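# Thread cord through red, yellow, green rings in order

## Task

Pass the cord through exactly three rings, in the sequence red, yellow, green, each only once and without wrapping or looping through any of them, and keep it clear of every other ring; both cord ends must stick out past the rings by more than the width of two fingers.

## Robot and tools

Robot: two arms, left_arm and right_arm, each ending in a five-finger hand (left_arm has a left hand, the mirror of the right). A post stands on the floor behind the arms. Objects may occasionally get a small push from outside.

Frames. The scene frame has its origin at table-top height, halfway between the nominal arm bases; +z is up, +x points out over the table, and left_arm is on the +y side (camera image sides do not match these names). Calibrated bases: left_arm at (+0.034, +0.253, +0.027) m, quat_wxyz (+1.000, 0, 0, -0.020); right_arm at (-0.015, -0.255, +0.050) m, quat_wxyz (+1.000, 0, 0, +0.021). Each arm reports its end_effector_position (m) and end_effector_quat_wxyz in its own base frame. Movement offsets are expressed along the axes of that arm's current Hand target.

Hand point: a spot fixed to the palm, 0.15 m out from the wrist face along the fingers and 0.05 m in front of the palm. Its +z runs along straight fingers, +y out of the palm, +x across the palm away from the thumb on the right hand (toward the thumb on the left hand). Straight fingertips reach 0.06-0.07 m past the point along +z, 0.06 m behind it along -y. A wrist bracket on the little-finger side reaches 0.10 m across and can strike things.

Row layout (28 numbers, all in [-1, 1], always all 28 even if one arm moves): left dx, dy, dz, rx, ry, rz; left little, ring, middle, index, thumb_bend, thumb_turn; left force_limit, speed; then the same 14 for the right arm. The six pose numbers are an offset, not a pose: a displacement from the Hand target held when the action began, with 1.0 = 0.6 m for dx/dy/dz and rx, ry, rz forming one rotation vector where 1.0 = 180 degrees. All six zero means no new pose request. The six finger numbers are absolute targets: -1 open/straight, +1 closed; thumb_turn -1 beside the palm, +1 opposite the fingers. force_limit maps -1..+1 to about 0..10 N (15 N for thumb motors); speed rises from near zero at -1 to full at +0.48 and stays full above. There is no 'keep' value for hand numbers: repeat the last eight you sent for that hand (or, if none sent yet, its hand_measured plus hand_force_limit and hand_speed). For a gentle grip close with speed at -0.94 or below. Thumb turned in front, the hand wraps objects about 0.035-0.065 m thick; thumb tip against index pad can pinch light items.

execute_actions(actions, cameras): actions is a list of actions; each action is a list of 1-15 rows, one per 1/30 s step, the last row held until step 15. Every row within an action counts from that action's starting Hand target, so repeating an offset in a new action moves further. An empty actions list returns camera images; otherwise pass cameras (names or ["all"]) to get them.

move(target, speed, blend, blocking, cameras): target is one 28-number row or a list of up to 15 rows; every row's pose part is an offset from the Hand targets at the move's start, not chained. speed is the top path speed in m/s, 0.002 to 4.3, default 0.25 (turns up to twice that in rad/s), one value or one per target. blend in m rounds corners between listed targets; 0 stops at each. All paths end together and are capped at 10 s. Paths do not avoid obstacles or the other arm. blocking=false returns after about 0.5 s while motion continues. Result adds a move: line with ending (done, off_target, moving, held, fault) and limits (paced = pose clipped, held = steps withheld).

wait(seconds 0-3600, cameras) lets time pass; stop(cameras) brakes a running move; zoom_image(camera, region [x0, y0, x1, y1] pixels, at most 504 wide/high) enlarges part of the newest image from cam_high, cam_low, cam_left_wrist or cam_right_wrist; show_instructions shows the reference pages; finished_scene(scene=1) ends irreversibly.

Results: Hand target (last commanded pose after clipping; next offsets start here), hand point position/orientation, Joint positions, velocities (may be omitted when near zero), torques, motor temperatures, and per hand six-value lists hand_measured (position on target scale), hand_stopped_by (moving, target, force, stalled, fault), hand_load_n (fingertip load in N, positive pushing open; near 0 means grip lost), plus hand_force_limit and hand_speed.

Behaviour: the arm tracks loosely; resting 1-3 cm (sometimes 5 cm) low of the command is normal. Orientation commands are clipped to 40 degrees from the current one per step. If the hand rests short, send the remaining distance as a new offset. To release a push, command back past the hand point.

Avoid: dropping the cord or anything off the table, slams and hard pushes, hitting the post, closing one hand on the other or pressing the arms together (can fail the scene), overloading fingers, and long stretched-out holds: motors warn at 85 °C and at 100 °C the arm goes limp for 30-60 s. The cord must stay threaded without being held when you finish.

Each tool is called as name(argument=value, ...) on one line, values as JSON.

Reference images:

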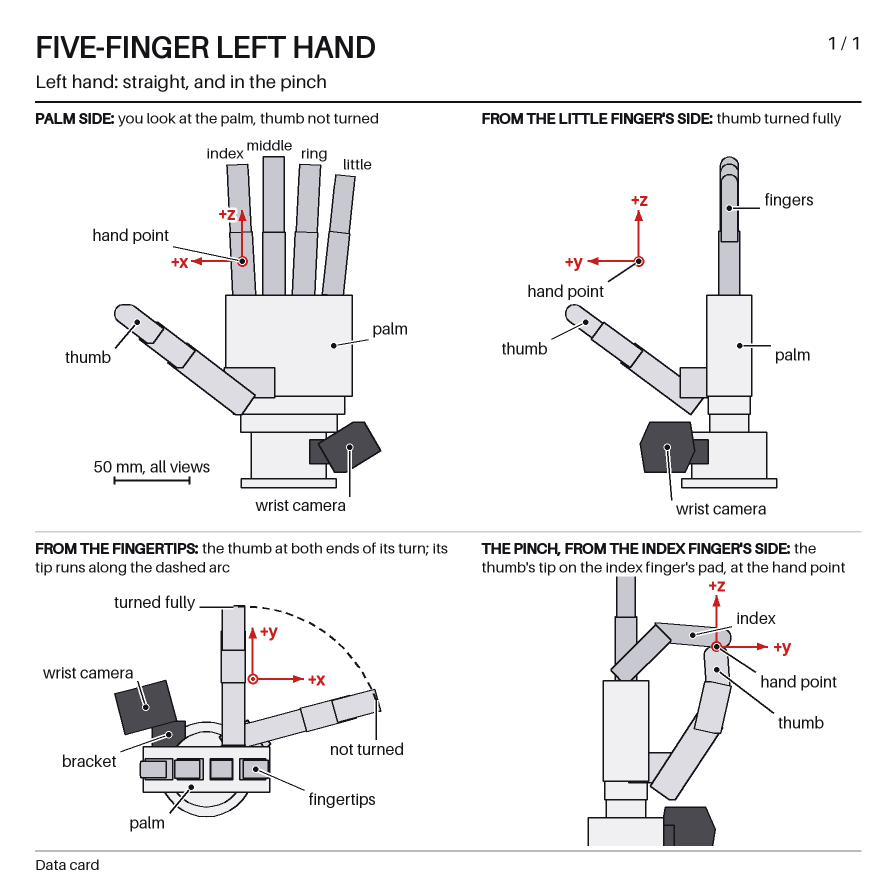

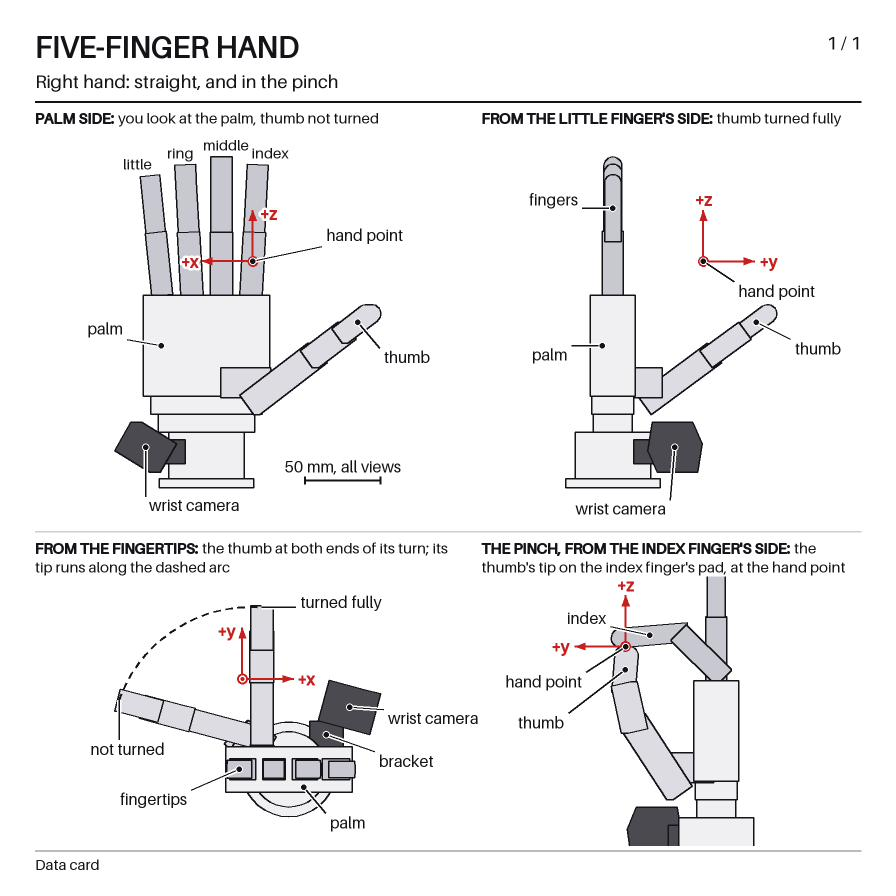

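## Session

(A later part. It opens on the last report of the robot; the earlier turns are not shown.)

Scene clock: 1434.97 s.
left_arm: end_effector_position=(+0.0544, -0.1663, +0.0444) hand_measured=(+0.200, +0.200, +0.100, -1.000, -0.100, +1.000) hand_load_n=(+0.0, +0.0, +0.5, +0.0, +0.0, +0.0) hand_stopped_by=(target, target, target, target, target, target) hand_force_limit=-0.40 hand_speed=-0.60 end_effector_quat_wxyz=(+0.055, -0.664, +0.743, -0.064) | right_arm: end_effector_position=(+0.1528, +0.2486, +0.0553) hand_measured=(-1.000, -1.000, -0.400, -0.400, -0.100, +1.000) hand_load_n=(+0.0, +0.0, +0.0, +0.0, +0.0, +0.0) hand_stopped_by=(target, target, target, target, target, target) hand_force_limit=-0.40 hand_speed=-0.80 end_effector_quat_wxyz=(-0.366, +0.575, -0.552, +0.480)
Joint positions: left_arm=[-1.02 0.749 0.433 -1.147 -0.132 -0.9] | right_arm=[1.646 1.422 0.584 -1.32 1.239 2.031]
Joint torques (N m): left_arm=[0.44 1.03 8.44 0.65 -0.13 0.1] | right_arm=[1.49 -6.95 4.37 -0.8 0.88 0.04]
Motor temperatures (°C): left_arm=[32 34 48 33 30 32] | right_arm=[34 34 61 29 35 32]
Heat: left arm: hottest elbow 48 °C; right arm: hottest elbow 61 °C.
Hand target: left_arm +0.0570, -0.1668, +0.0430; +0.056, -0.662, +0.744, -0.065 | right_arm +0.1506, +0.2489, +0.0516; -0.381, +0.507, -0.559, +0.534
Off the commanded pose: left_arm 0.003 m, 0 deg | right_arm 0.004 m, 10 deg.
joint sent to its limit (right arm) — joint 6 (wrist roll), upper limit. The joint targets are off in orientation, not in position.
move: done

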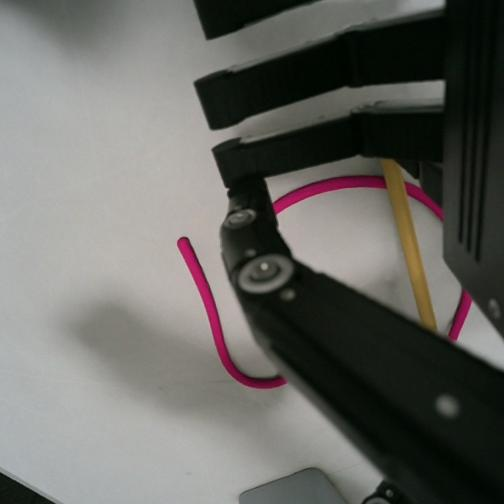

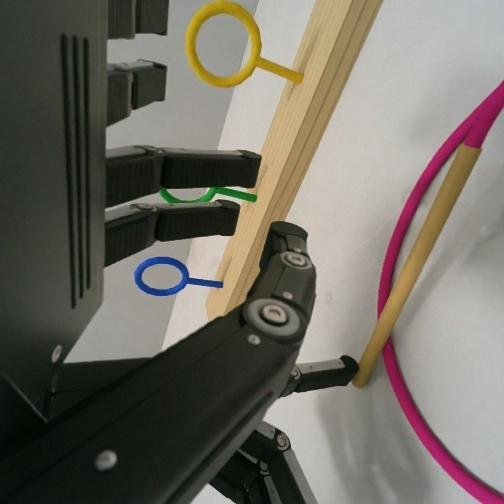

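move(target=[[0,0,0,0,0,0,0.2,0.2,0.1,-1,-0.1,1,-0.4,-0.6,-0.022,0.083,0,0,0,0,-1,-1,-0.4,-0.4,0,1,-0.4,-0.8]], speed=0.08, cameras=["cam_left_wrist","cam_right_wrist"])

Scene clock: 1460.93 s.
left_arm: end_effector_position=(+0.0544, -0.1663, +0.0444) hand_measured=(+0.200, +0.200, +0.100, -1.000, -0.100, +1.000) hand_load_n=(+0.0, +0.0, +0.0, +0.0, +0.0, +0.0) hand_stopped_by=(target, target, target, target, target, target) hand_force_limit=-0.40 hand_speed=-0.60 end_effector_quat_wxyz=(+0.055, -0.664, +0.743, -0.064) | right_arm: end_effector_position=(+0.1483, +0.2585, +0.0055) hand_measured=(-1.000, -1.000, -0.400, -0.400, +0.000, +1.000) hand_load_n=(+0.0, +0.0, +0.0, +0.0, +0.0, +0.0) hand_stopped_by=(target, target, target, target, target, target) hand_force_limit=-0.40 hand_speed=-0.80 end_effector_quat_wxyz=(-0.367, +0.579, -0.550, +0.477)
Joint positions: left_arm=[-1.02 0.749 0.433 -1.147 -0.132 -0.9] | right_arm=[1.659 1.592 0.57 -1.139 1.234 2.031]
Joint torques (N m): left_arm=[0.5 0.91 8.44 0.61 -0.12 0.1] | right_arm=[1.2 -6.77 3.32 -0.46 0.57 0.02]
Motor temperatures (°C): left_arm=[32 34 48 33 30 32] | right_arm=[34 34 57 29 35 32]
Heat: left arm: hottest elbow 48 °C; right arm: hottest elbow 57 °C.
Hand target: left_arm +0.0569, -0.1668, +0.0430; +0.056, -0.662, +0.744, -0.065 | right_arm +0.1452, +0.2574, +0.0010; -0.381, +0.507, -0.558, +0.534
Off the commanded pose: left_arm 0.003 m, 0 deg | right_arm 0.005 m, 11 deg.
joint sent to its limit (right arm) — joint 6 (wrist roll), upper limit. The joint targets are off in orientation, not in position.
move: off_target (right_arm)

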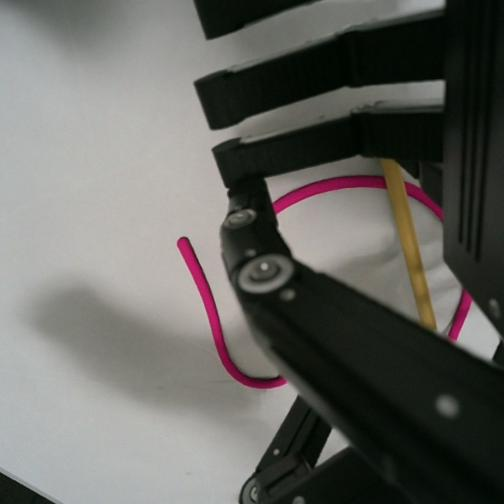

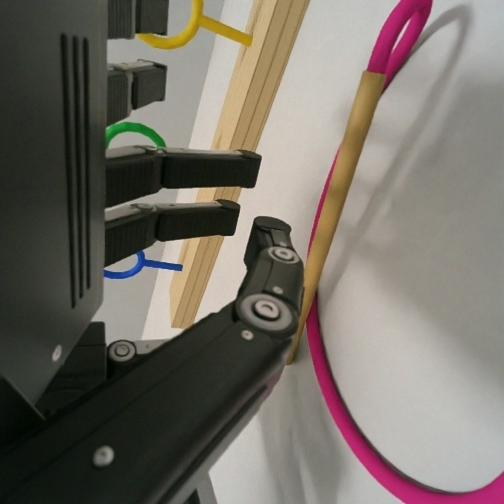

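move(target=[[0,0,0,0,0,0,0.2,0.2,0.1,-1,-0.1,1,-0.4,-0.6,0.0075,0.041,0.0092,0,0,0,-1,-1,-0.4,-0.4,0,1,-0.4,-0.8]], speed=0.05, cameras=["cam_left_wrist","cam_right_wrist"])

Scene clock: 1476.87 s.
left_arm: end_effector_position=(+0.0544, -0.1663, +0.0444) hand_measured=(+0.200, +0.200, +0.100, -1.000, -0.100, +1.000) hand_load_n=(+0.0, +0.0, +0.0, +0.0, +0.5, +0.0) hand_stopped_by=(target, target, target, target, target, target) hand_force_limit=-0.40 hand_speed=-0.60 end_effector_quat_wxyz=(+0.055, -0.664, +0.743, -0.064) | right_arm: end_effector_position=(+0.1488, +0.2514, -0.0190) hand_measured=(-1.000, -1.000, -0.400, -0.400, +0.000, +1.000) hand_load_n=(+0.0, +0.0, +0.0, +0.0, +0.0, +0.0) hand_stopped_by=(target, target, target, target, target, target) hand_force_limit=-0.40 hand_speed=-0.80 end_effector_quat_wxyz=(-0.367, +0.579, -0.550, +0.477)
Joint positions: left_arm=[-1.02 0.749 0.433 -1.147 -0.132 -0.9] | right_arm=[1.659 1.661 0.541 -1.039 1.233 2.031]
Joint torques (N m): left_arm=[0.44 1.08 8.47 0.58 -0.12 0.1] | right_arm=[1.03 -7.3 2.41 -0.51 0.56 0.01]
Motor temperatures (°C): left_arm=[32 34 48 33 30 32] | right_arm=[34 34 55 29 34 32]
Heat: left arm: hottest elbow 48 °C; right arm: hottest elbow 55 °C.
Hand target: left_arm +0.0569, -0.1668, +0.0430; +0.056, -0.662, +0.744, -0.065 | right_arm +0.1458, +0.2497, -0.0234; -0.381, +0.507, -0.559, +0.534
Off the commanded pose: left_arm 0.003 m, 0 deg | right_arm 0.006 m, 11 deg.
joint sent to its limit (right arm) — joint 6 (wrist roll), upper limit. The joint targets are off in orientation, not in position.
move: off_target (right_arm)

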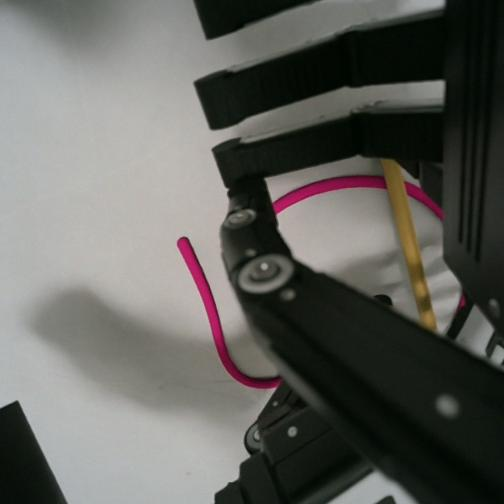

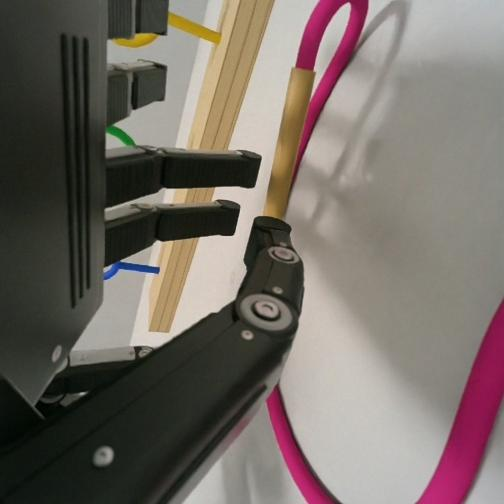

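move(target=[[0,0,0,0,0,0,0.2,0.2,0.1,-1,-0.1,1,-0.4,-0.6,-0.001,0.0071,0.01,0,0,0,-1,-1,-0.2,-0.2,0,1,-0.4,-0.8]], speed=0.05, cameras=["cam_left_wrist","cam_right_wrist"])

Scene clock: 1486.20 s.
left_arm: end_effector_position=(+0.0544, -0.1663, +0.0444) hand_measured=(+0.200, +0.200, +0.100, -1.000, -0.100, +1.000) hand_load_n=(+0.0, +0.0, +0.0, +0.0, +0.0, +0.0) hand_stopped_by=(target, target, target, target, target, target) hand_force_limit=-0.40 hand_speed=-0.60 end_effector_quat_wxyz=(+0.055, -0.664, +0.743, -0.064) | right_arm: end_effector_position=(+0.1495, +0.2522, -0.0250) hand_measured=(-1.000, -1.000, -0.200, -0.200, +0.000, +1.000) hand_load_n=(+0.0, +0.0, +0.0, +0.0, +0.0, +0.0) hand_stopped_by=(target, target, target, target, target, target) hand_force_limit=-0.40 hand_speed=-0.80 end_effector_quat_wxyz=(-0.370, +0.578, -0.548, +0.478)
Joint positions: left_arm=[-1.02 0.749 0.433 -1.147 -0.132 -0.9] | right_arm=[1.659 1.686 0.539 -1.011 1.24 2.031]
Joint torques (N m): left_arm=[0.38 0.97 8.47 0.58 -0.12 0.1] | right_arm=[0.62 -6.83 2.17 -0.38 0.83 -0.04]
Heat: left arm: hottest elbow 48 °C; right arm: hottest elbow 54 °C.
Hand target: left_arm +0.0569, -0.1668, +0.0430; +0.056, -0.662, +0.744, -0.065 | right_arm +0.1510, +0.2488, -0.0285; -0.381, +0.507, -0.558, +0.534
Off the commanded pose: left_arm 0.003 m, 0 deg | right_arm 0.005 m, 11 deg.
joint sent to its limit (right arm) — joint 6 (wrist roll), upper limit. The joint targets are off in orientation, not in position.
move: off_target (right_arm)

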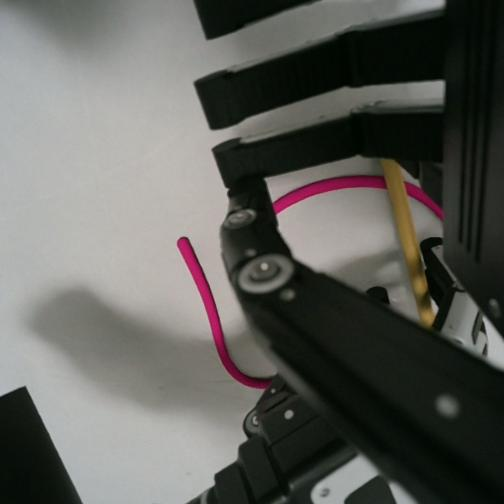

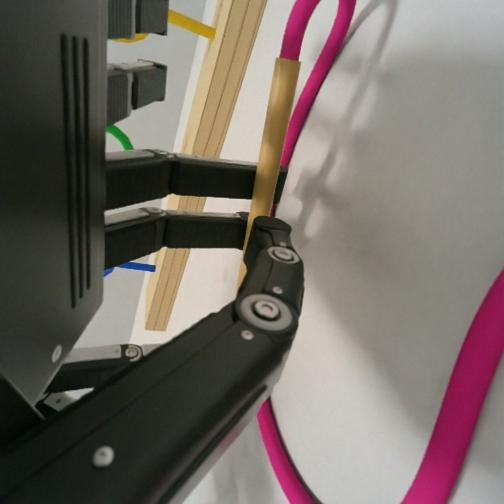

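move(target=[[0,0,0,0,0,0,0.2,0.2,0.1,-1,-0.1,1,-0.4,-0.6,0,0,0,0,0,0,-1,-1,0.5,0.5,0,1,-0.3,-0.93]], speed=0.05, cameras=["cam_left_wrist","cam_right_wrist"])

wait(seconds=2, cameras=["cam_left_wrist","cam_right_wrist"])

Scene clock: 1496.03 s.
left_arm: end_effector_position=(+0.0543, -0.1661, +0.0442) hand_measured=(+0.200, +0.200, +0.100, -1.000, -0.100, +1.000) hand_load_n=(+0.0, +0.0, +0.0, +0.0, +0.0, +0.0) hand_stopped_by=(target, target, target, target, target, target) hand_force_limit=-0.40 hand_speed=-0.60 end_effector_quat_wxyz=(+0.056, -0.663, +0.743, -0.064) | right_arm: end_effector_position=(+0.1496, +0.2523, -0.0250) hand_measured=(-1.000, -1.000, +0.232, +0.238, +0.000, +1.000) hand_load_n=(+0.0, +0.0, +4.0, +3.5, +0.5, +0.0) hand_stopped_by=(target, target, force, force, target, target) hand_force_limit=-0.30 hand_speed=-0.93 end_effector_quat_wxyz=(-0.370, +0.578, -0.548, +0.478)
Joint positions: left_arm=[-1.02 0.75 0.433 -1.147 -0.132 -0.899] | right_arm=[1.659 1.686 0.539 -1.011 1.241 2.032]
Joint torques (N m): left_arm=[0.38 0.97 8.46 0.59 -0.13 0.09] | right_arm=[0.03 -7.59 2.18 -0.73 0.79 -0.02]
Heat: left arm: hottest elbow 47 °C; right arm: hottest elbow 53 °C.
Hand target: left_arm +0.0569, -0.1668, +0.0430; +0.056, -0.662, +0.744, -0.065 | right_arm +0.1510, +0.2488, -0.0285; -0.381, +0.507, -0.559, +0.534
Off the commanded pose: left_arm 0.003 m, 0 deg | right_arm 0.005 m, 11 deg.
joint sent to its limit (right arm) — joint 6 (wrist roll), upper limit. The joint targets are off in orientation, not in position.
move: done

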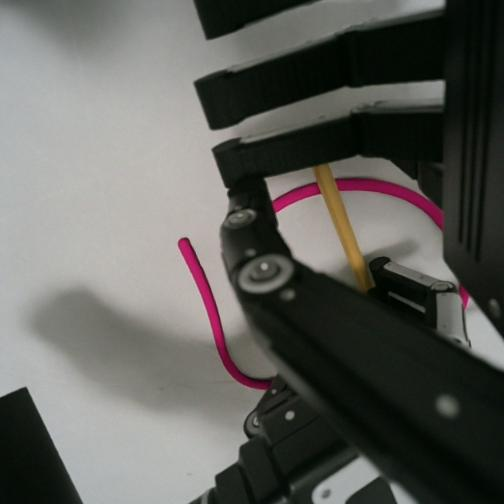

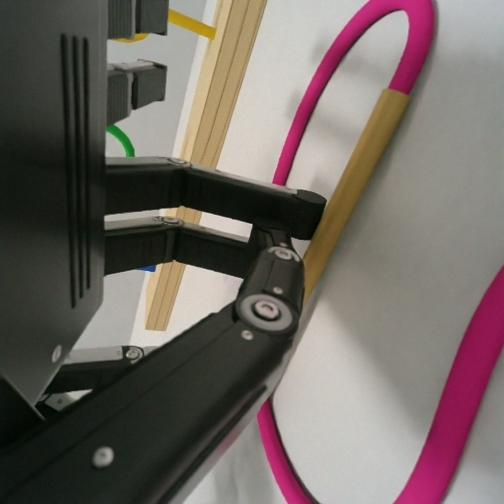

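Scene clock: 1498.03 s.
left_arm: end_effector_position=(+0.0543, -0.1661, +0.0442) hand_measured=(+0.200, +0.200, +0.100, -1.000, -0.100, +1.000) hand_load_n=(+0.0, +0.0, +0.0, +0.0, +0.0, +0.0) hand_stopped_by=(target, target, target, target, target, target) hand_force_limit=-0.40 hand_speed=-0.60 end_effector_quat_wxyz=(+0.056, -0.663, +0.743, -0.064) | right_arm: end_effector_position=(+0.1496, +0.2523, -0.0250) hand_measured=(-1.000, -1.000, +0.232, +0.238, +0.000, +1.000) hand_load_n=(+0.0, +0.0, +4.5, +4.0, +0.5, +0.0) hand_stopped_by=(target, target, force, force, target, target) hand_force_limit=-0.30 hand_speed=-0.93 end_effector_quat_wxyz=(-0.370, +0.578, -0.548, +0.478)
Joint positions: left_arm=[-1.02 0.75 0.433 -1.147 -0.132 -0.899] | right_arm=[1.659 1.686 0.539 -1.011 1.241 2.032]
Joint torques (N m): left_arm=[0.5 0.79 8.43 0.64 -0.13 0.1] | right_arm=[0.03 -7.88 2.13 -0.58 0.81 -0.03]
Heat: left arm: hottest elbow 47 °C; right arm: hottest elbow 53 °C.
Hand target: left_arm +0.0569, -0.1668, +0.0430; +0.056, -0.662, +0.744, -0.065 | right_arm +0.1510, +0.2488, -0.0285; -0.381, +0.507, -0.559, +0.534
Off the commanded pose: left_arm 0.003 m, 0 deg | right_arm 0.005 m, 11 deg.
wait: 2.00 s; at rest by 0.17 s

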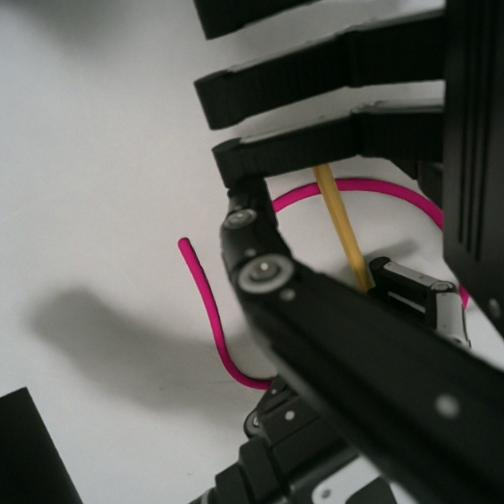

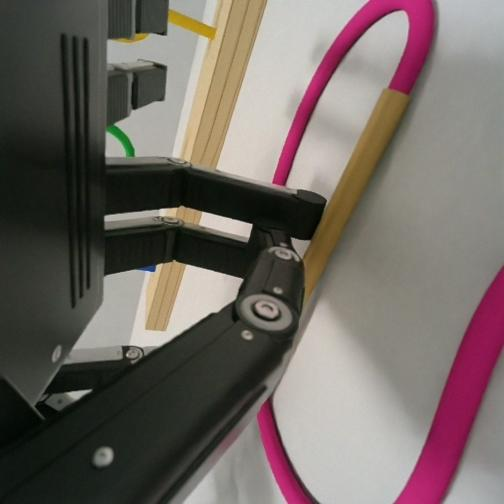

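move(target=[[0,0,0,0,0,0,0.2,0.2,0.1,-1,-0.1,1,-0.4,-0.6,0,0,0,0,0,0,-1,-1,-0.3,-0.3,0,1,-0.3,-0.8]], speed=0.05, cameras=["cam_high","cam_left_wrist","cam_right_wrist"])

Scene clock: 1522.20 s.
left_arm: end_effector_position=(+0.0543, -0.1661, +0.0442) hand_measured=(+0.200, +0.200, +0.100, -1.000, -0.100, +1.000) hand_load_n=(+0.0, +0.0, +0.0, +0.0, +0.0, +0.0) hand_stopped_by=(target, target, target, target, target, target) hand_force_limit=-0.40 hand_speed=-0.60 end_effector_quat_wxyz=(+0.056, -0.663, +0.743, -0.064) | right_arm: end_effector_position=(+0.1496, +0.2523, -0.0250) hand_measured=(-1.000, -1.000, -0.300, -0.300, +0.000, +1.000) hand_load_n=(+0.0, +0.0, +0.0, +0.0, +0.0, +0.0) hand_stopped_by=(target, target, target, target, target, target) hand_force_limit=-0.30 hand_speed=-0.80 end_effector_quat_wxyz=(-0.370, +0.578, -0.548, +0.478)
Joint positions: left_arm=[-1.02 0.75 0.433 -1.147 -0.132 -0.899] | right_arm=[1.659 1.686 0.539 -1.011 1.241 2.032]
Joint torques (N m): left_arm=[0.32 1.03 8.46 0.58 -0.13 0.1] | right_arm=[0.09 -7.24 2.13 -0.62 0.9 -0.02]
Heat: left arm: hottest elbow 47 °C; right arm: hottest elbow 51 °C.
Hand target: left_arm +0.0569, -0.1668, +0.0430; +0.056, -0.662, +0.744, -0.065 | right_arm +0.1510, +0.2488, -0.0285; -0.381, +0.507, -0.559, +0.534
Off the commanded pose: left_arm 0.003 m, 0 deg | right_arm 0.005 m, 11 deg.
joint sent to its limit (right arm) — joint 6 (wrist roll), upper limit. The joint targets are off in orientation, not in position.
move: done

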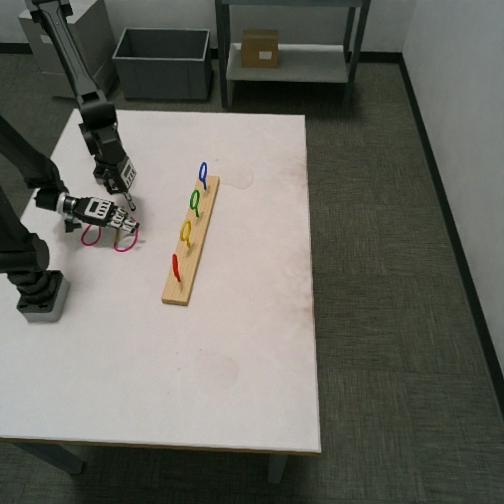

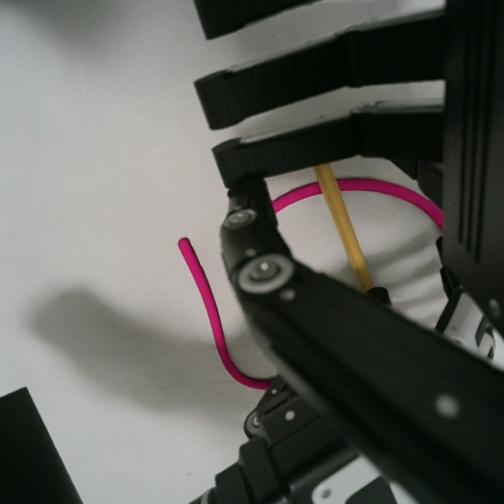

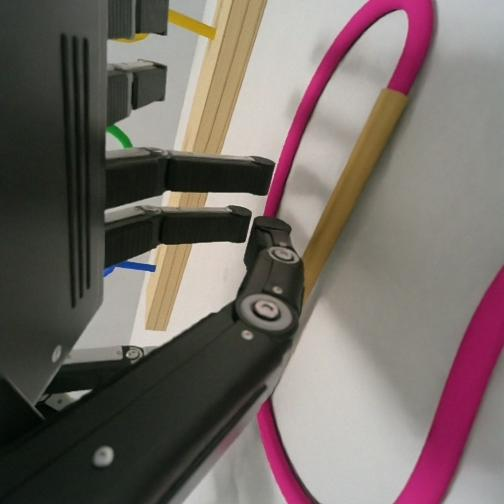

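move(target=[[0,0,-0.08,0,0,0,0.2,0.2,0.1,-1,-0.1,1,-0.4,-0.6,0.0117,-0.098,-0.0138,0,0,0,-1,-1,-0.3,-0.3,0,1,-0.3,-0.8]], speed=0.1, cameras=["cam_high","cam_left_wrist","cam_right_wrist"])

move(target=[[0,0,0,0,0,0,-1,-1,-1,-1,-0.1,1,-0.4,-0.6,0,0,0,0,0,0,-1,-1,-0.3,-0.3,0,1,-0.3,-0.8]], speed=0.1, cameras=["cam_high","cam_left_wrist","cam_right_wrist"])

Scene clock: 1536.43 s.
left_arm: end_effector_position=(+0.0412, -0.1513, +0.0695) hand_measured=(+0.200, +0.200, +0.100, -1.000, -0.100, +1.000) hand_load_n=(+0.0, +0.0, +0.0, +0.0, +0.0, +0.0) hand_stopped_by=(target, target, target, target, target, target) hand_force_limit=-0.40 hand_speed=-0.60 end_effector_quat_wxyz=(+0.060, -0.661, +0.747, -0.040) | right_arm: end_effector_position=(+0.1513, +0.2403, +0.0254) hand_measured=(-1.000, -1.000, -0.300, -0.300, +0.000, +1.000) hand_load_n=(+0.0, +0.0, +0.0, +0.0, +0.5, +0.0) hand_stopped_by=(target, target, target, target, target, target) hand_force_limit=-0.30 hand_speed=-0.80 end_effector_quat_wxyz=(-0.365, +0.581, -0.541, +0.485)
Joint positions: left_arm=[-1.042 0.697 0.484 -1.303 -0.133 -0.916] | right_arm=[1.658 1.503 0.539 -1.218 1.245 2.032]
Joint torques (N m): left_arm=[-1.03 0.15 12.72 -0.24 -0.24 -0.11] | right_arm=[0.15 -7.47 6.2 -1.47 0.62 -0.02]
Motor temperatures (°C): left_arm=[32 34 47 33 30 32] | right_arm=[34 34 50 29 35 32]
Heat: left arm: hottest elbow 47 °C; right arm: hottest elbow 50 °C.
Hand target: left_arm +0.0488, -0.1658, +0.0903; +0.057, -0.662, +0.744, -0.065 | right_arm +0.1511, +0.2488, +0.0314; -0.381, +0.507, -0.559, +0.534
Off the commanded pose: left_arm 0.026 m, 3 deg | right_arm 0.010 m, 11 deg.
joint sent to its limit (right arm) — joint 6 (wrist roll), upper limit. The joint targets are off in orientation, not in position.
move: off_target (left_arm, right_arm)

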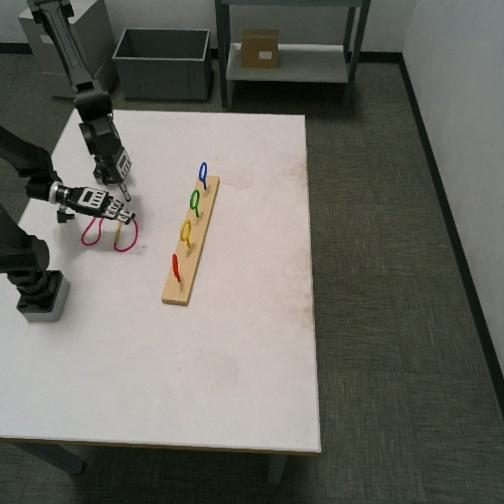

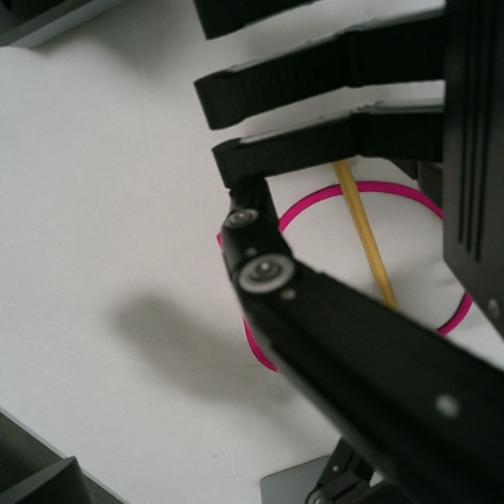

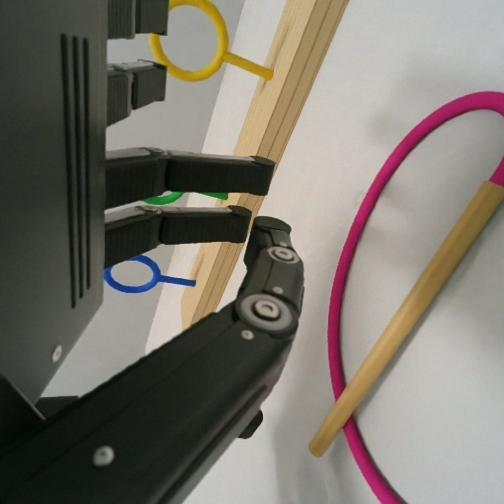

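Scene clock: 1537.80 s.
left_arm: end_effector_position=(+0.0411, -0.1512, +0.0695) hand_measured=(-1.000, -1.000, -1.000, -1.000, -0.100, +1.000) hand_load_n=(+0.0, +0.0, +0.0, +0.0, +0.0, +0.0) hand_stopped_by=(target, target, target, target, target, target) hand_force_limit=-0.40 hand_speed=-0.60 end_effector_quat_wxyz=(+0.060, -0.661, +0.747, -0.040) | right_arm: end_effector_position=(+0.1513, +0.2402, +0.0254) hand_measured=(-1.000, -1.000, -0.300, -0.300, +0.000, +1.000) hand_load_n=(+0.0, +0.0, +0.0, +0.0, +0.0, +0.0) hand_stopped_by=(target, target, target, target, target, target) hand_force_limit=-0.30 hand_speed=-0.80 end_effector_quat_wxyz=(-0.365, +0.582, -0.541, +0.485)
Joint positions: left_arm=[-1.043 0.697 0.484 -1.303 -0.133 -0.916] | right_arm=[1.658 1.503 0.539 -1.219 1.245 2.032]
Joint torques (N m): left_arm=[-0.97 0.03 12.75 -0.2 -0.25 -0.12] | right_arm=[-0.85 -7.94 5.86 -1.81 0.64 -0.01]
Heat: left arm: hottest elbow 48 °C; right arm: hottest elbow 50 °C.
Hand target: left_arm +0.0488, -0.1658, +0.0903; +0.057, -0.662, +0.744, -0.065 | right_arm +0.1511, +0.2488, +0.0314; -0.381, +0.507, -0.559, +0.534
Off the commanded pose: left_arm 0.027 m, 3 deg | right_arm 0.010 m, 11 deg.
joint sent to its limit (right arm) — joint 6 (wrist roll), upper limit. The joint targets are off in orientation, not in position.
move: done

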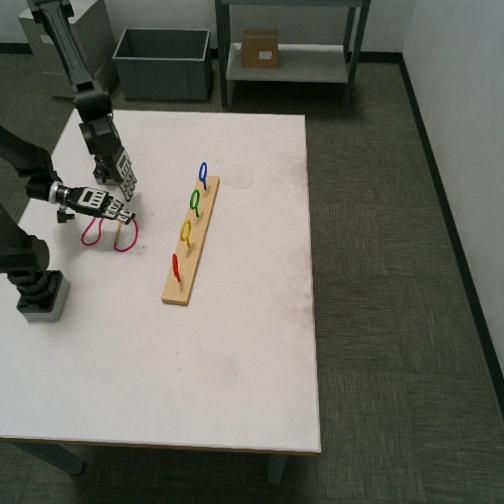

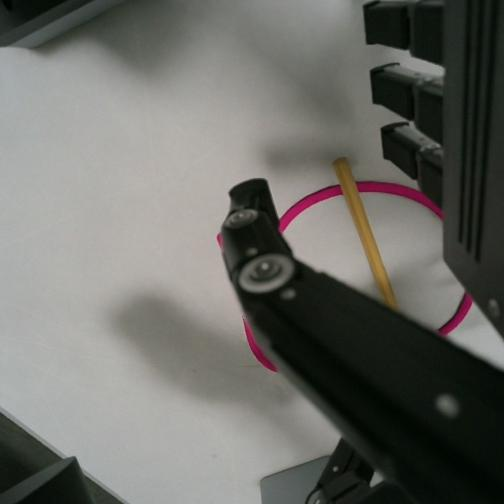

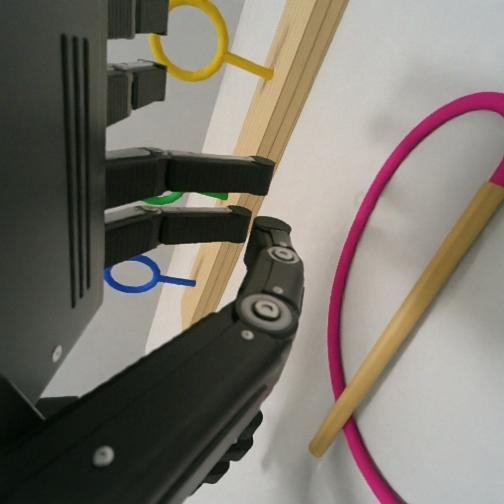

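move(target=[[0.01,0.0448,0.0267,0,0,0,0.2,0.2,0.1,-1,-0.1,1,-0.4,-0.6,0,0,0,0,0,0,-1,-1,-0.3,-0.3,-0.03,1,-0.3,-0.8]], speed=0.08, cameras=["cam_left_wrist","cam_right_wrist"])

Scene clock: 1568.80 s.
left_arm: end_effector_position=(+0.0234, -0.1643, +0.0682) hand_measured=(+0.200, +0.200, +0.100, -1.000, -0.100, +1.000) hand_load_n=(+0.0, +0.0, +0.0, +0.0, +0.0, +0.0) hand_stopped_by=(target, target, target, target, target, target) hand_force_limit=-0.40 hand_speed=-0.60 end_effector_quat_wxyz=(+0.058, -0.661, +0.746, -0.055) | right_arm: end_effector_position=(+0.1513, +0.2402, +0.0254) hand_measured=(-1.000, -1.000, -0.300, -0.300, -0.030, +1.000) hand_load_n=(+0.0, +0.0, +0.0, +0.0, +0.0, +0.0) hand_stopped_by=(target, target, target, target, target, target) hand_force_limit=-0.30 hand_speed=-0.80 end_effector_quat_wxyz=(-0.365, +0.582, -0.541, +0.485)
Joint positions: left_arm=[-1.193 0.687 0.477 -1.297 -0.147 -1.067] | right_arm=[1.658 1.503 0.539 -1.219 1.245 2.032]
Joint torques (N m): left_arm=[-0.85 0.5 8.88 0.53 -0.25 -0.11] | right_arm=[1.2 -8 5.98 -1.57 0.65 0.02]
Motor temperatures (°C): left_arm=[32 34 54 33 30 32] | right_arm=[34 34 51 29 34 32]
Heat: left arm: hottest elbow 54 °C; right arm: hottest elbow 51 °C.
Hand target: left_arm +0.0245, -0.1690, +0.0699; +0.057, -0.662, +0.744, -0.065 | right_arm +0.1511, +0.2488, +0.0314; -0.381, +0.507, -0.559, +0.534
Off the commanded pose: left_arm 0.005 m, 1 deg | right_arm 0.010 m, 11 deg.
joint sent to its limit (right arm) — joint 6 (wrist roll), upper limit. The joint targets are off in orientation, not in position.
move: done

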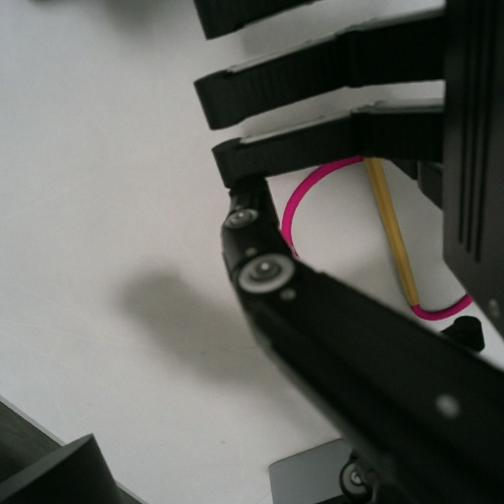

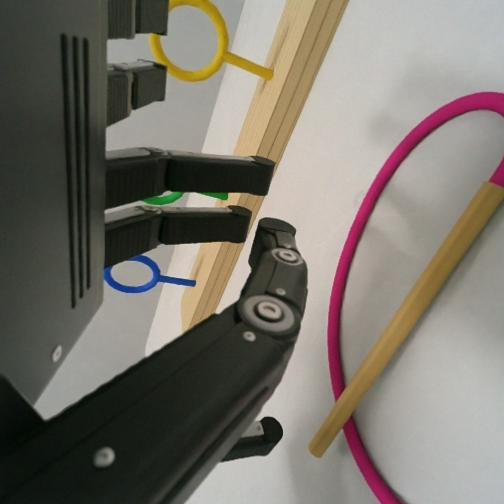

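move(target=[[0,0.0053,0.03,0,0,0,0.2,0.2,0.1,-1,-0.1,1,-0.4,-0.6,0,0,0,0,0,0,-1,-1,-0.3,-0.3,-0.03,1,-0.3,-0.8]], speed=0.05, cameras=["cam_right_wrist"])

zoom_image(camera="cam_right_wrist", region=[230, 330, 420, 504])

Scene clock: 1575.57 s.
left_arm: end_effector_position=(+0.0237, -0.1650, +0.0518) hand_measured=(+0.200, +0.200, +0.100, -1.000, -0.100, +1.000) hand_load_n=(+0.0, +0.0, +0.0, +0.0, +0.0, +0.0) hand_stopped_by=(target, target, target, target, target, target) hand_force_limit=-0.40 hand_speed=-0.60 end_effector_quat_wxyz=(+0.056, -0.661, +0.746, -0.061) | right_arm: end_effector_position=(+0.1513, +0.2402, +0.0254) hand_measured=(-1.000, -1.000, -0.300, -0.300, -0.030, +1.000) hand_load_n=(+0.0, +0.0, -0.5, +0.0, +0.0, +0.0) hand_stopped_by=(target, target, target, target, target, target) hand_force_limit=-0.30 hand_speed=-0.80 end_effector_quat_wxyz=(-0.365, +0.582, -0.541, +0.485)
Joint positions: left_arm=[-1.193 0.692 0.434 -1.236 -0.147 -1.067] | right_arm=[1.658 1.503 0.539 -1.219 1.245 2.032]
Joint torques (N m): left_arm=[-0.97 1.44 8.81 0.55 -0.26 -0.12] | right_arm=[0.79 -7.18 6 -1.61 0.66 0.05]
Heat: left arm: hottest elbow 52 °C; right arm: hottest elbow 51 °C.
Hand target: left_arm +0.0245, -0.1690, +0.0517; +0.056, -0.662, +0.744, -0.065 | right_arm +0.1511, +0.2488, +0.0314; -0.381, +0.507, -0.559, +0.534
Off the commanded pose: left_arm 0.004 m, 0 deg | right_arm 0.010 m, 11 deg.
joint sent to its limit (right arm) — joint 6 (wrist roll), upper limit. The joint targets are off in orientation, not in position.
move: done

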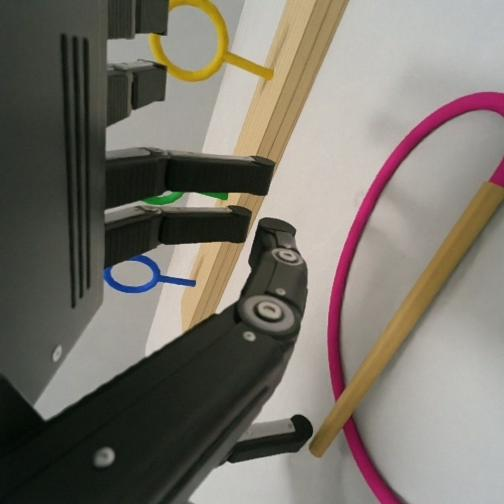

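Scaled by 2.653.

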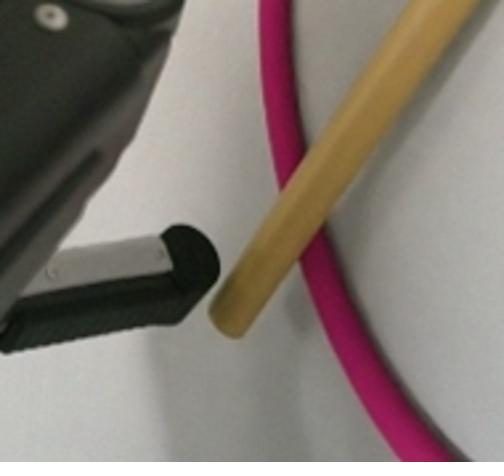

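move(target=[[0,0.003,0.017,0,0,0,0.2,0.2,0.1,-1,-0.1,1,-0.4,-0.6,0,0,0,0,0,0,-1,-1,-0.3,-0.3,-0.03,1,-0.3,-0.8]], speed=0.03, cameras=["cam_right_wrist"])

zoom_image(camera="cam_right_wrist", region=[230, 330, 420, 504])

Scene clock: 1579.83 s.
left_arm: end_effector_position=(+0.0238, -0.1652, +0.0415) hand_measured=(+0.200, +0.200, +0.100, -1.000, -0.100, +1.000) hand_load_n=(+0.0, +0.0, +0.5, +0.0, +0.0, +0.0) hand_stopped_by=(target, target, target, target, target, target) hand_force_limit=-0.40 hand_speed=-0.60 end_effector_quat_wxyz=(+0.056, -0.661, +0.746, -0.061) | right_arm: end_effector_position=(+0.1513, +0.2402, +0.0254) hand_measured=(-1.000, -1.000, -0.300, -0.300, -0.030, +1.000) hand_load_n=(-0.5, +0.0, +0.0, +0.0, +0.0, +0.0) hand_stopped_by=(target, target, target, target, target, target) hand_force_limit=-0.30 hand_speed=-0.80 end_effector_quat_wxyz=(-0.365, +0.582, -0.541, +0.485)
Joint positions: left_arm=[-1.194 0.706 0.411 -1.198 -0.147 -1.068] | right_arm=[1.658 1.503 0.539 -1.219 1.245 2.032]
Joint torques (N m): left_arm=[-0.73 1.38 8.69 0.62 -0.24 -0.13] | right_arm=[0.5 -7.53 5.98 -1.48 0.65 0]
Heat: left arm: hottest elbow 52 °C; right arm: hottest elbow 51 °C.
Hand target: left_arm +0.0245, -0.1691, +0.0414; +0.056, -0.662, +0.744, -0.065 | right_arm +0.1511, +0.2488, +0.0314; -0.381, +0.507, -0.559, +0.534
Off the commanded pose: left_arm 0.004 m, 0 deg | right_arm 0.010 m, 11 deg.
joint sent to its limit (right arm) — joint 6 (wrist roll), upper limit. The joint targets are off in orientation, not in position.
move: done

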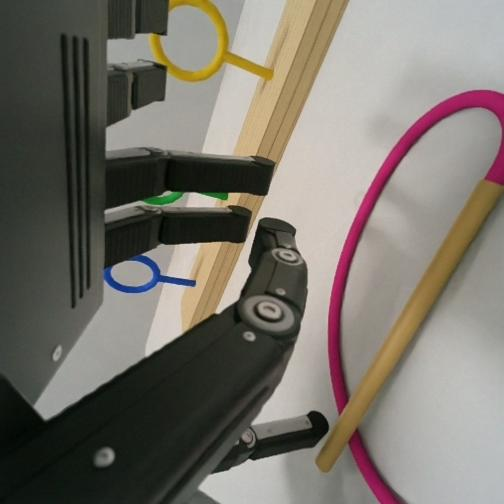

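Scaled by 2.653.

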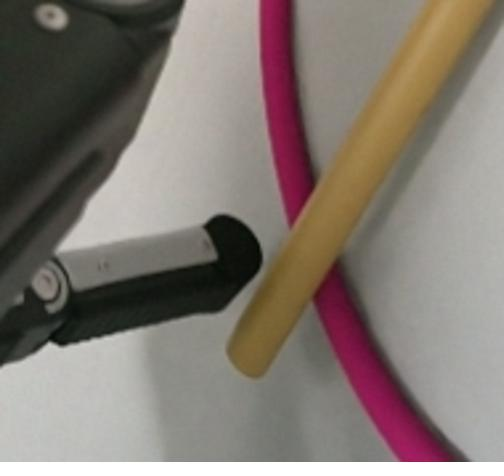

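execute_actions(actions=[], cameras=["cam_left_wrist","cam_right_wrist"])

zoom_image(camera="cam_left_wrist", region=[280, 100, 504, 350])

Scene clock: 1586.50 s.
left_arm: end_effector_position=(+0.0238, -0.1652, +0.0415) hand_measured=(+0.200, +0.200, +0.100, -1.000, -0.100, +1.000) hand_load_n=(+0.0, +0.0, +0.0, +0.0, +0.0, +0.0) hand_stopped_by=(target, target, target, target, target, target) hand_force_limit=-0.40 hand_speed=-0.60 end_effector_quat_wxyz=(+0.056, -0.661, +0.746, -0.061) | right_arm: end_effector_position=(+0.1513, +0.2402, +0.0254) hand_measured=(-1.000, -1.000, -0.300, -0.300, -0.030, +1.000) hand_load_n=(+0.0, +0.0, +0.0, +0.0, +0.0, +0.0) hand_stopped_by=(target, target, target, target, target, target) hand_force_limit=-0.30 hand_speed=-0.80 end_effector_quat_wxyz=(-0.365, +0.582, -0.541, +0.485)
Joint positions: left_arm=[-1.194 0.706 0.411 -1.198 -0.147 -1.068] | right_arm=[1.658 1.503 0.539 -1.219 1.245 2.032]
Joint velocities: within noise
Joint torques (N m): left_arm=[-0.79 1.26 8.69 0.51 -0.23 -0.12] | right_arm=[0.15 -7.88 6 -1.43 0.65 -0.04]
Motor temperatures (°C): left_arm=[32 34 51 33 30 32] | right_arm=[33 34 51 29 34 32]
Heat: left arm: hottest elbow 51 °C; right arm: hottest elbow 51 °C.
Hand target: left_arm +0.0245, -0.1691, +0.0414; +0.056, -0.662, +0.744, -0.065 | right_arm +0.1511, +0.2488, +0.0314; -0.381, +0.507, -0.559, +0.534
Off the commanded pose: left_arm 0.004 m, 0 deg | right_arm 0.010 m, 11 deg.
Images, in order (width x height): cam_left_wrist 504x504, cam_right_wrist 504x504.

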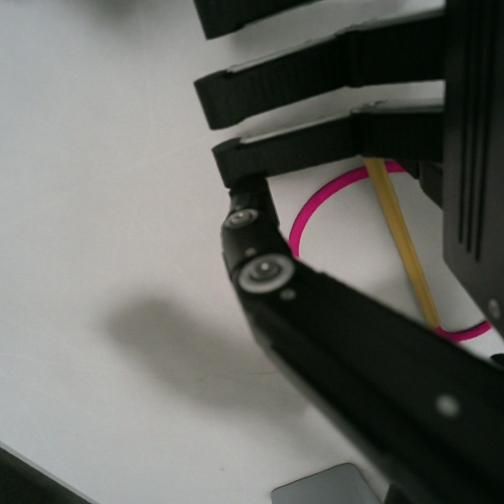

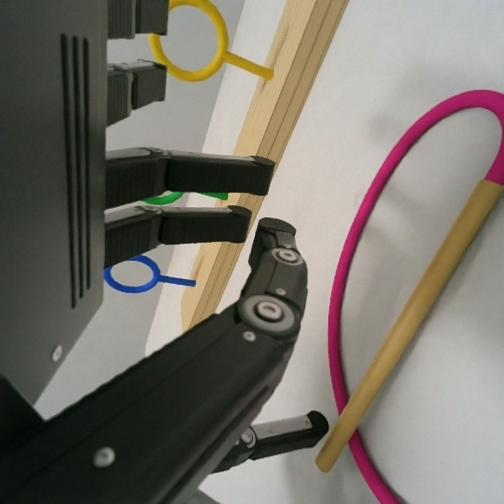

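Scaled by 2.016.

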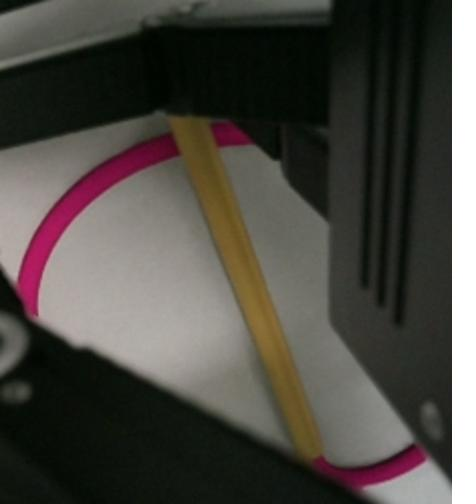

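move(target=[[0,-0.0057,-0.0367,0,0,0,-1,-1,-1,-1,-0.1,1,-0.4,-0.6,0,0,0,0,0,0,-1,-1,-0.3,-0.3,-0.03,1,-0.3,-0.8]], speed=0.05, cameras=["cam_left_wrist","cam_right_wrist"])

Scene clock: 1590.77 s.
left_arm: end_effector_position=(+0.0182, -0.1524, +0.0433) hand_measured=(-1.000, -1.000, -1.000, -1.000, -0.100, +1.000) hand_load_n=(+0.0, +0.0, +0.0, +0.0, +0.0, +0.0) hand_stopped_by=(target, target, target, target, target, target) hand_force_limit=-0.40 hand_speed=-0.60 end_effector_quat_wxyz=(+0.064, -0.660, +0.747, -0.041) | right_arm: end_effector_position=(+0.1513, +0.2402, +0.0254) hand_measured=(-1.000, -1.000, -0.300, -0.300, -0.030, +1.000) hand_load_n=(+0.0, +0.0, +0.0, +0.0, +0.0, +0.0) hand_stopped_by=(target, target, target, target, target, target) hand_force_limit=-0.30 hand_speed=-0.80 end_effector_quat_wxyz=(-0.365, +0.582, -0.541, +0.485)
Joint positions: left_arm=[-1.197 0.694 0.413 -1.257 -0.147 -1.071] | right_arm=[1.658 1.503 0.539 -1.219 1.245 2.032]
Joint torques (N m): left_arm=[-0.85 0.32 12.51 -0.23 -0.24 -0.12] | right_arm=[0.09 -7.71 6.01 -1.46 0.66 0.02]
Heat: left arm: hottest elbow 51 °C; right arm: hottest elbow 51 °C.
Hand target: left_arm +0.0241, -0.1690, +0.0637; +0.056, -0.662, +0.744, -0.065 | right_arm +0.1511, +0.2488, +0.0314; -0.381, +0.507, -0.559, +0.534
Off the commanded pose: left_arm 0.027 m, 3 deg | right_arm 0.010 m, 11 deg.
joint sent to its limit (right arm) — joint 6 (wrist roll), upper limit. The joint targets are off in orientation, not in position.
move: off_target (left_arm)

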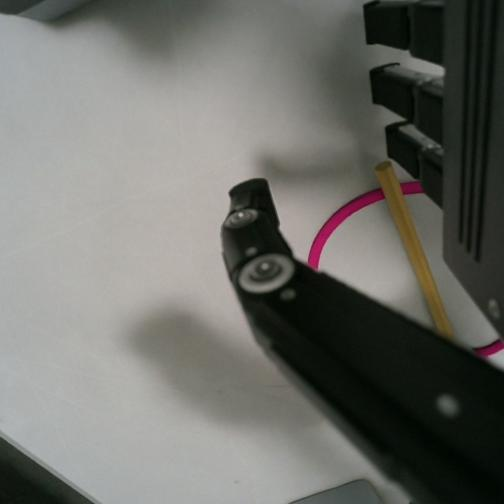

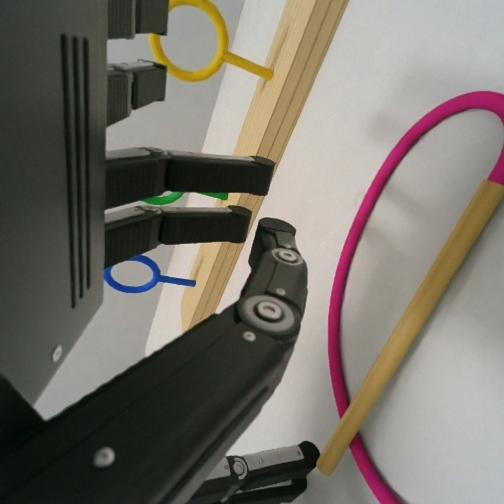

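move(target=[[0,-0.0057,-0.0367,0,0,0,-1,-1,-1,-1,-0.1,1,-0.4,-0.6,0,0,0,0,0,0,-1,-1,-0.3,-0.3,-0.03,1,-0.3,-0.8]], speed=0.05, cameras=["cam_left_wrist","cam_right_wrist"])

Scene clock: 1601.23 s.
left_arm: end_effector_position=(+0.0182, -0.1535, +0.0648) hand_measured=(-1.000, -1.000, -1.000, -1.000, -0.100, +1.000) hand_load_n=(+0.0, +0.0, +0.0, +0.0, +0.0, +0.0) hand_stopped_by=(target, target, target, target, target, target) hand_force_limit=-0.40 hand_speed=-0.60 end_effector_quat_wxyz=(+0.064, -0.660, +0.747, -0.040) | right_arm: end_effector_position=(+0.1513, +0.2402, +0.0254) hand_measured=(-1.000, -1.000, -0.300, -0.300, -0.030, +1.000) hand_load_n=(+0.0, -0.5, +0.0, +0.0, +0.0, +0.0) hand_stopped_by=(target, target, target, target, target, target) hand_force_limit=-0.30 hand_speed=-0.80 end_effector_quat_wxyz=(-0.365, +0.582, -0.541, +0.485)
Joint positions: left_arm=[-1.199 0.676 0.466 -1.329 -0.147 -1.073] | right_arm=[1.658 1.503 0.539 -1.219 1.245 2.032]
Joint torques (N m): left_arm=[-0.79 0.26 12.7 -0.27 -0.24 -0.12] | right_arm=[0.85 -7.06 5.82 -1.65 0.63 -0.04]
Heat: left arm: hottest elbow 52 °C; right arm: hottest elbow 51 °C.
Hand target: left_arm +0.0237, -0.1689, +0.0859; +0.056, -0.662, +0.744, -0.065 | right_arm +0.1511, +0.2488, +0.0314; -0.381, +0.507, -0.559, +0.534
Off the commanded pose: left_arm 0.027 m, 3 deg | right_arm 0.010 m, 11 deg.
joint sent to its limit (right arm) — joint 6 (wrist roll), upper limit. The joint targets are off in orientation, not in position.
move: off_target (left_arm)

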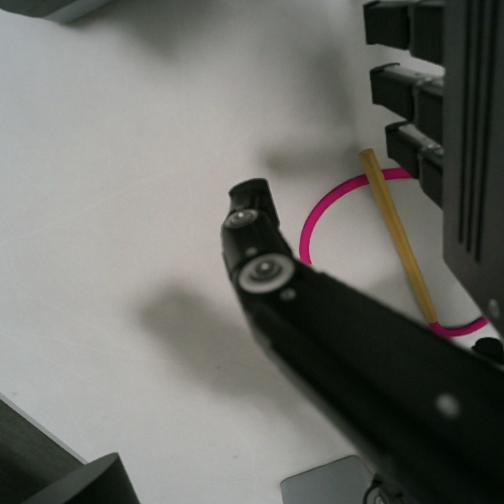

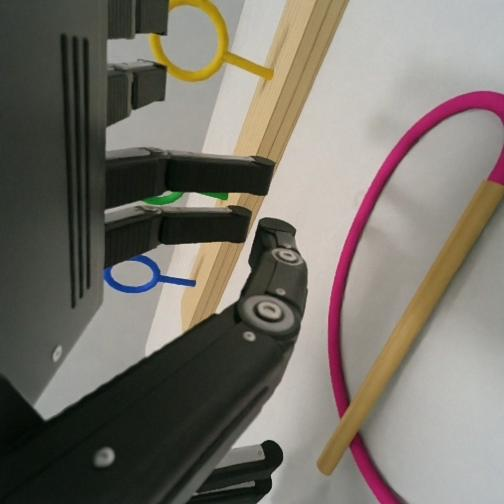

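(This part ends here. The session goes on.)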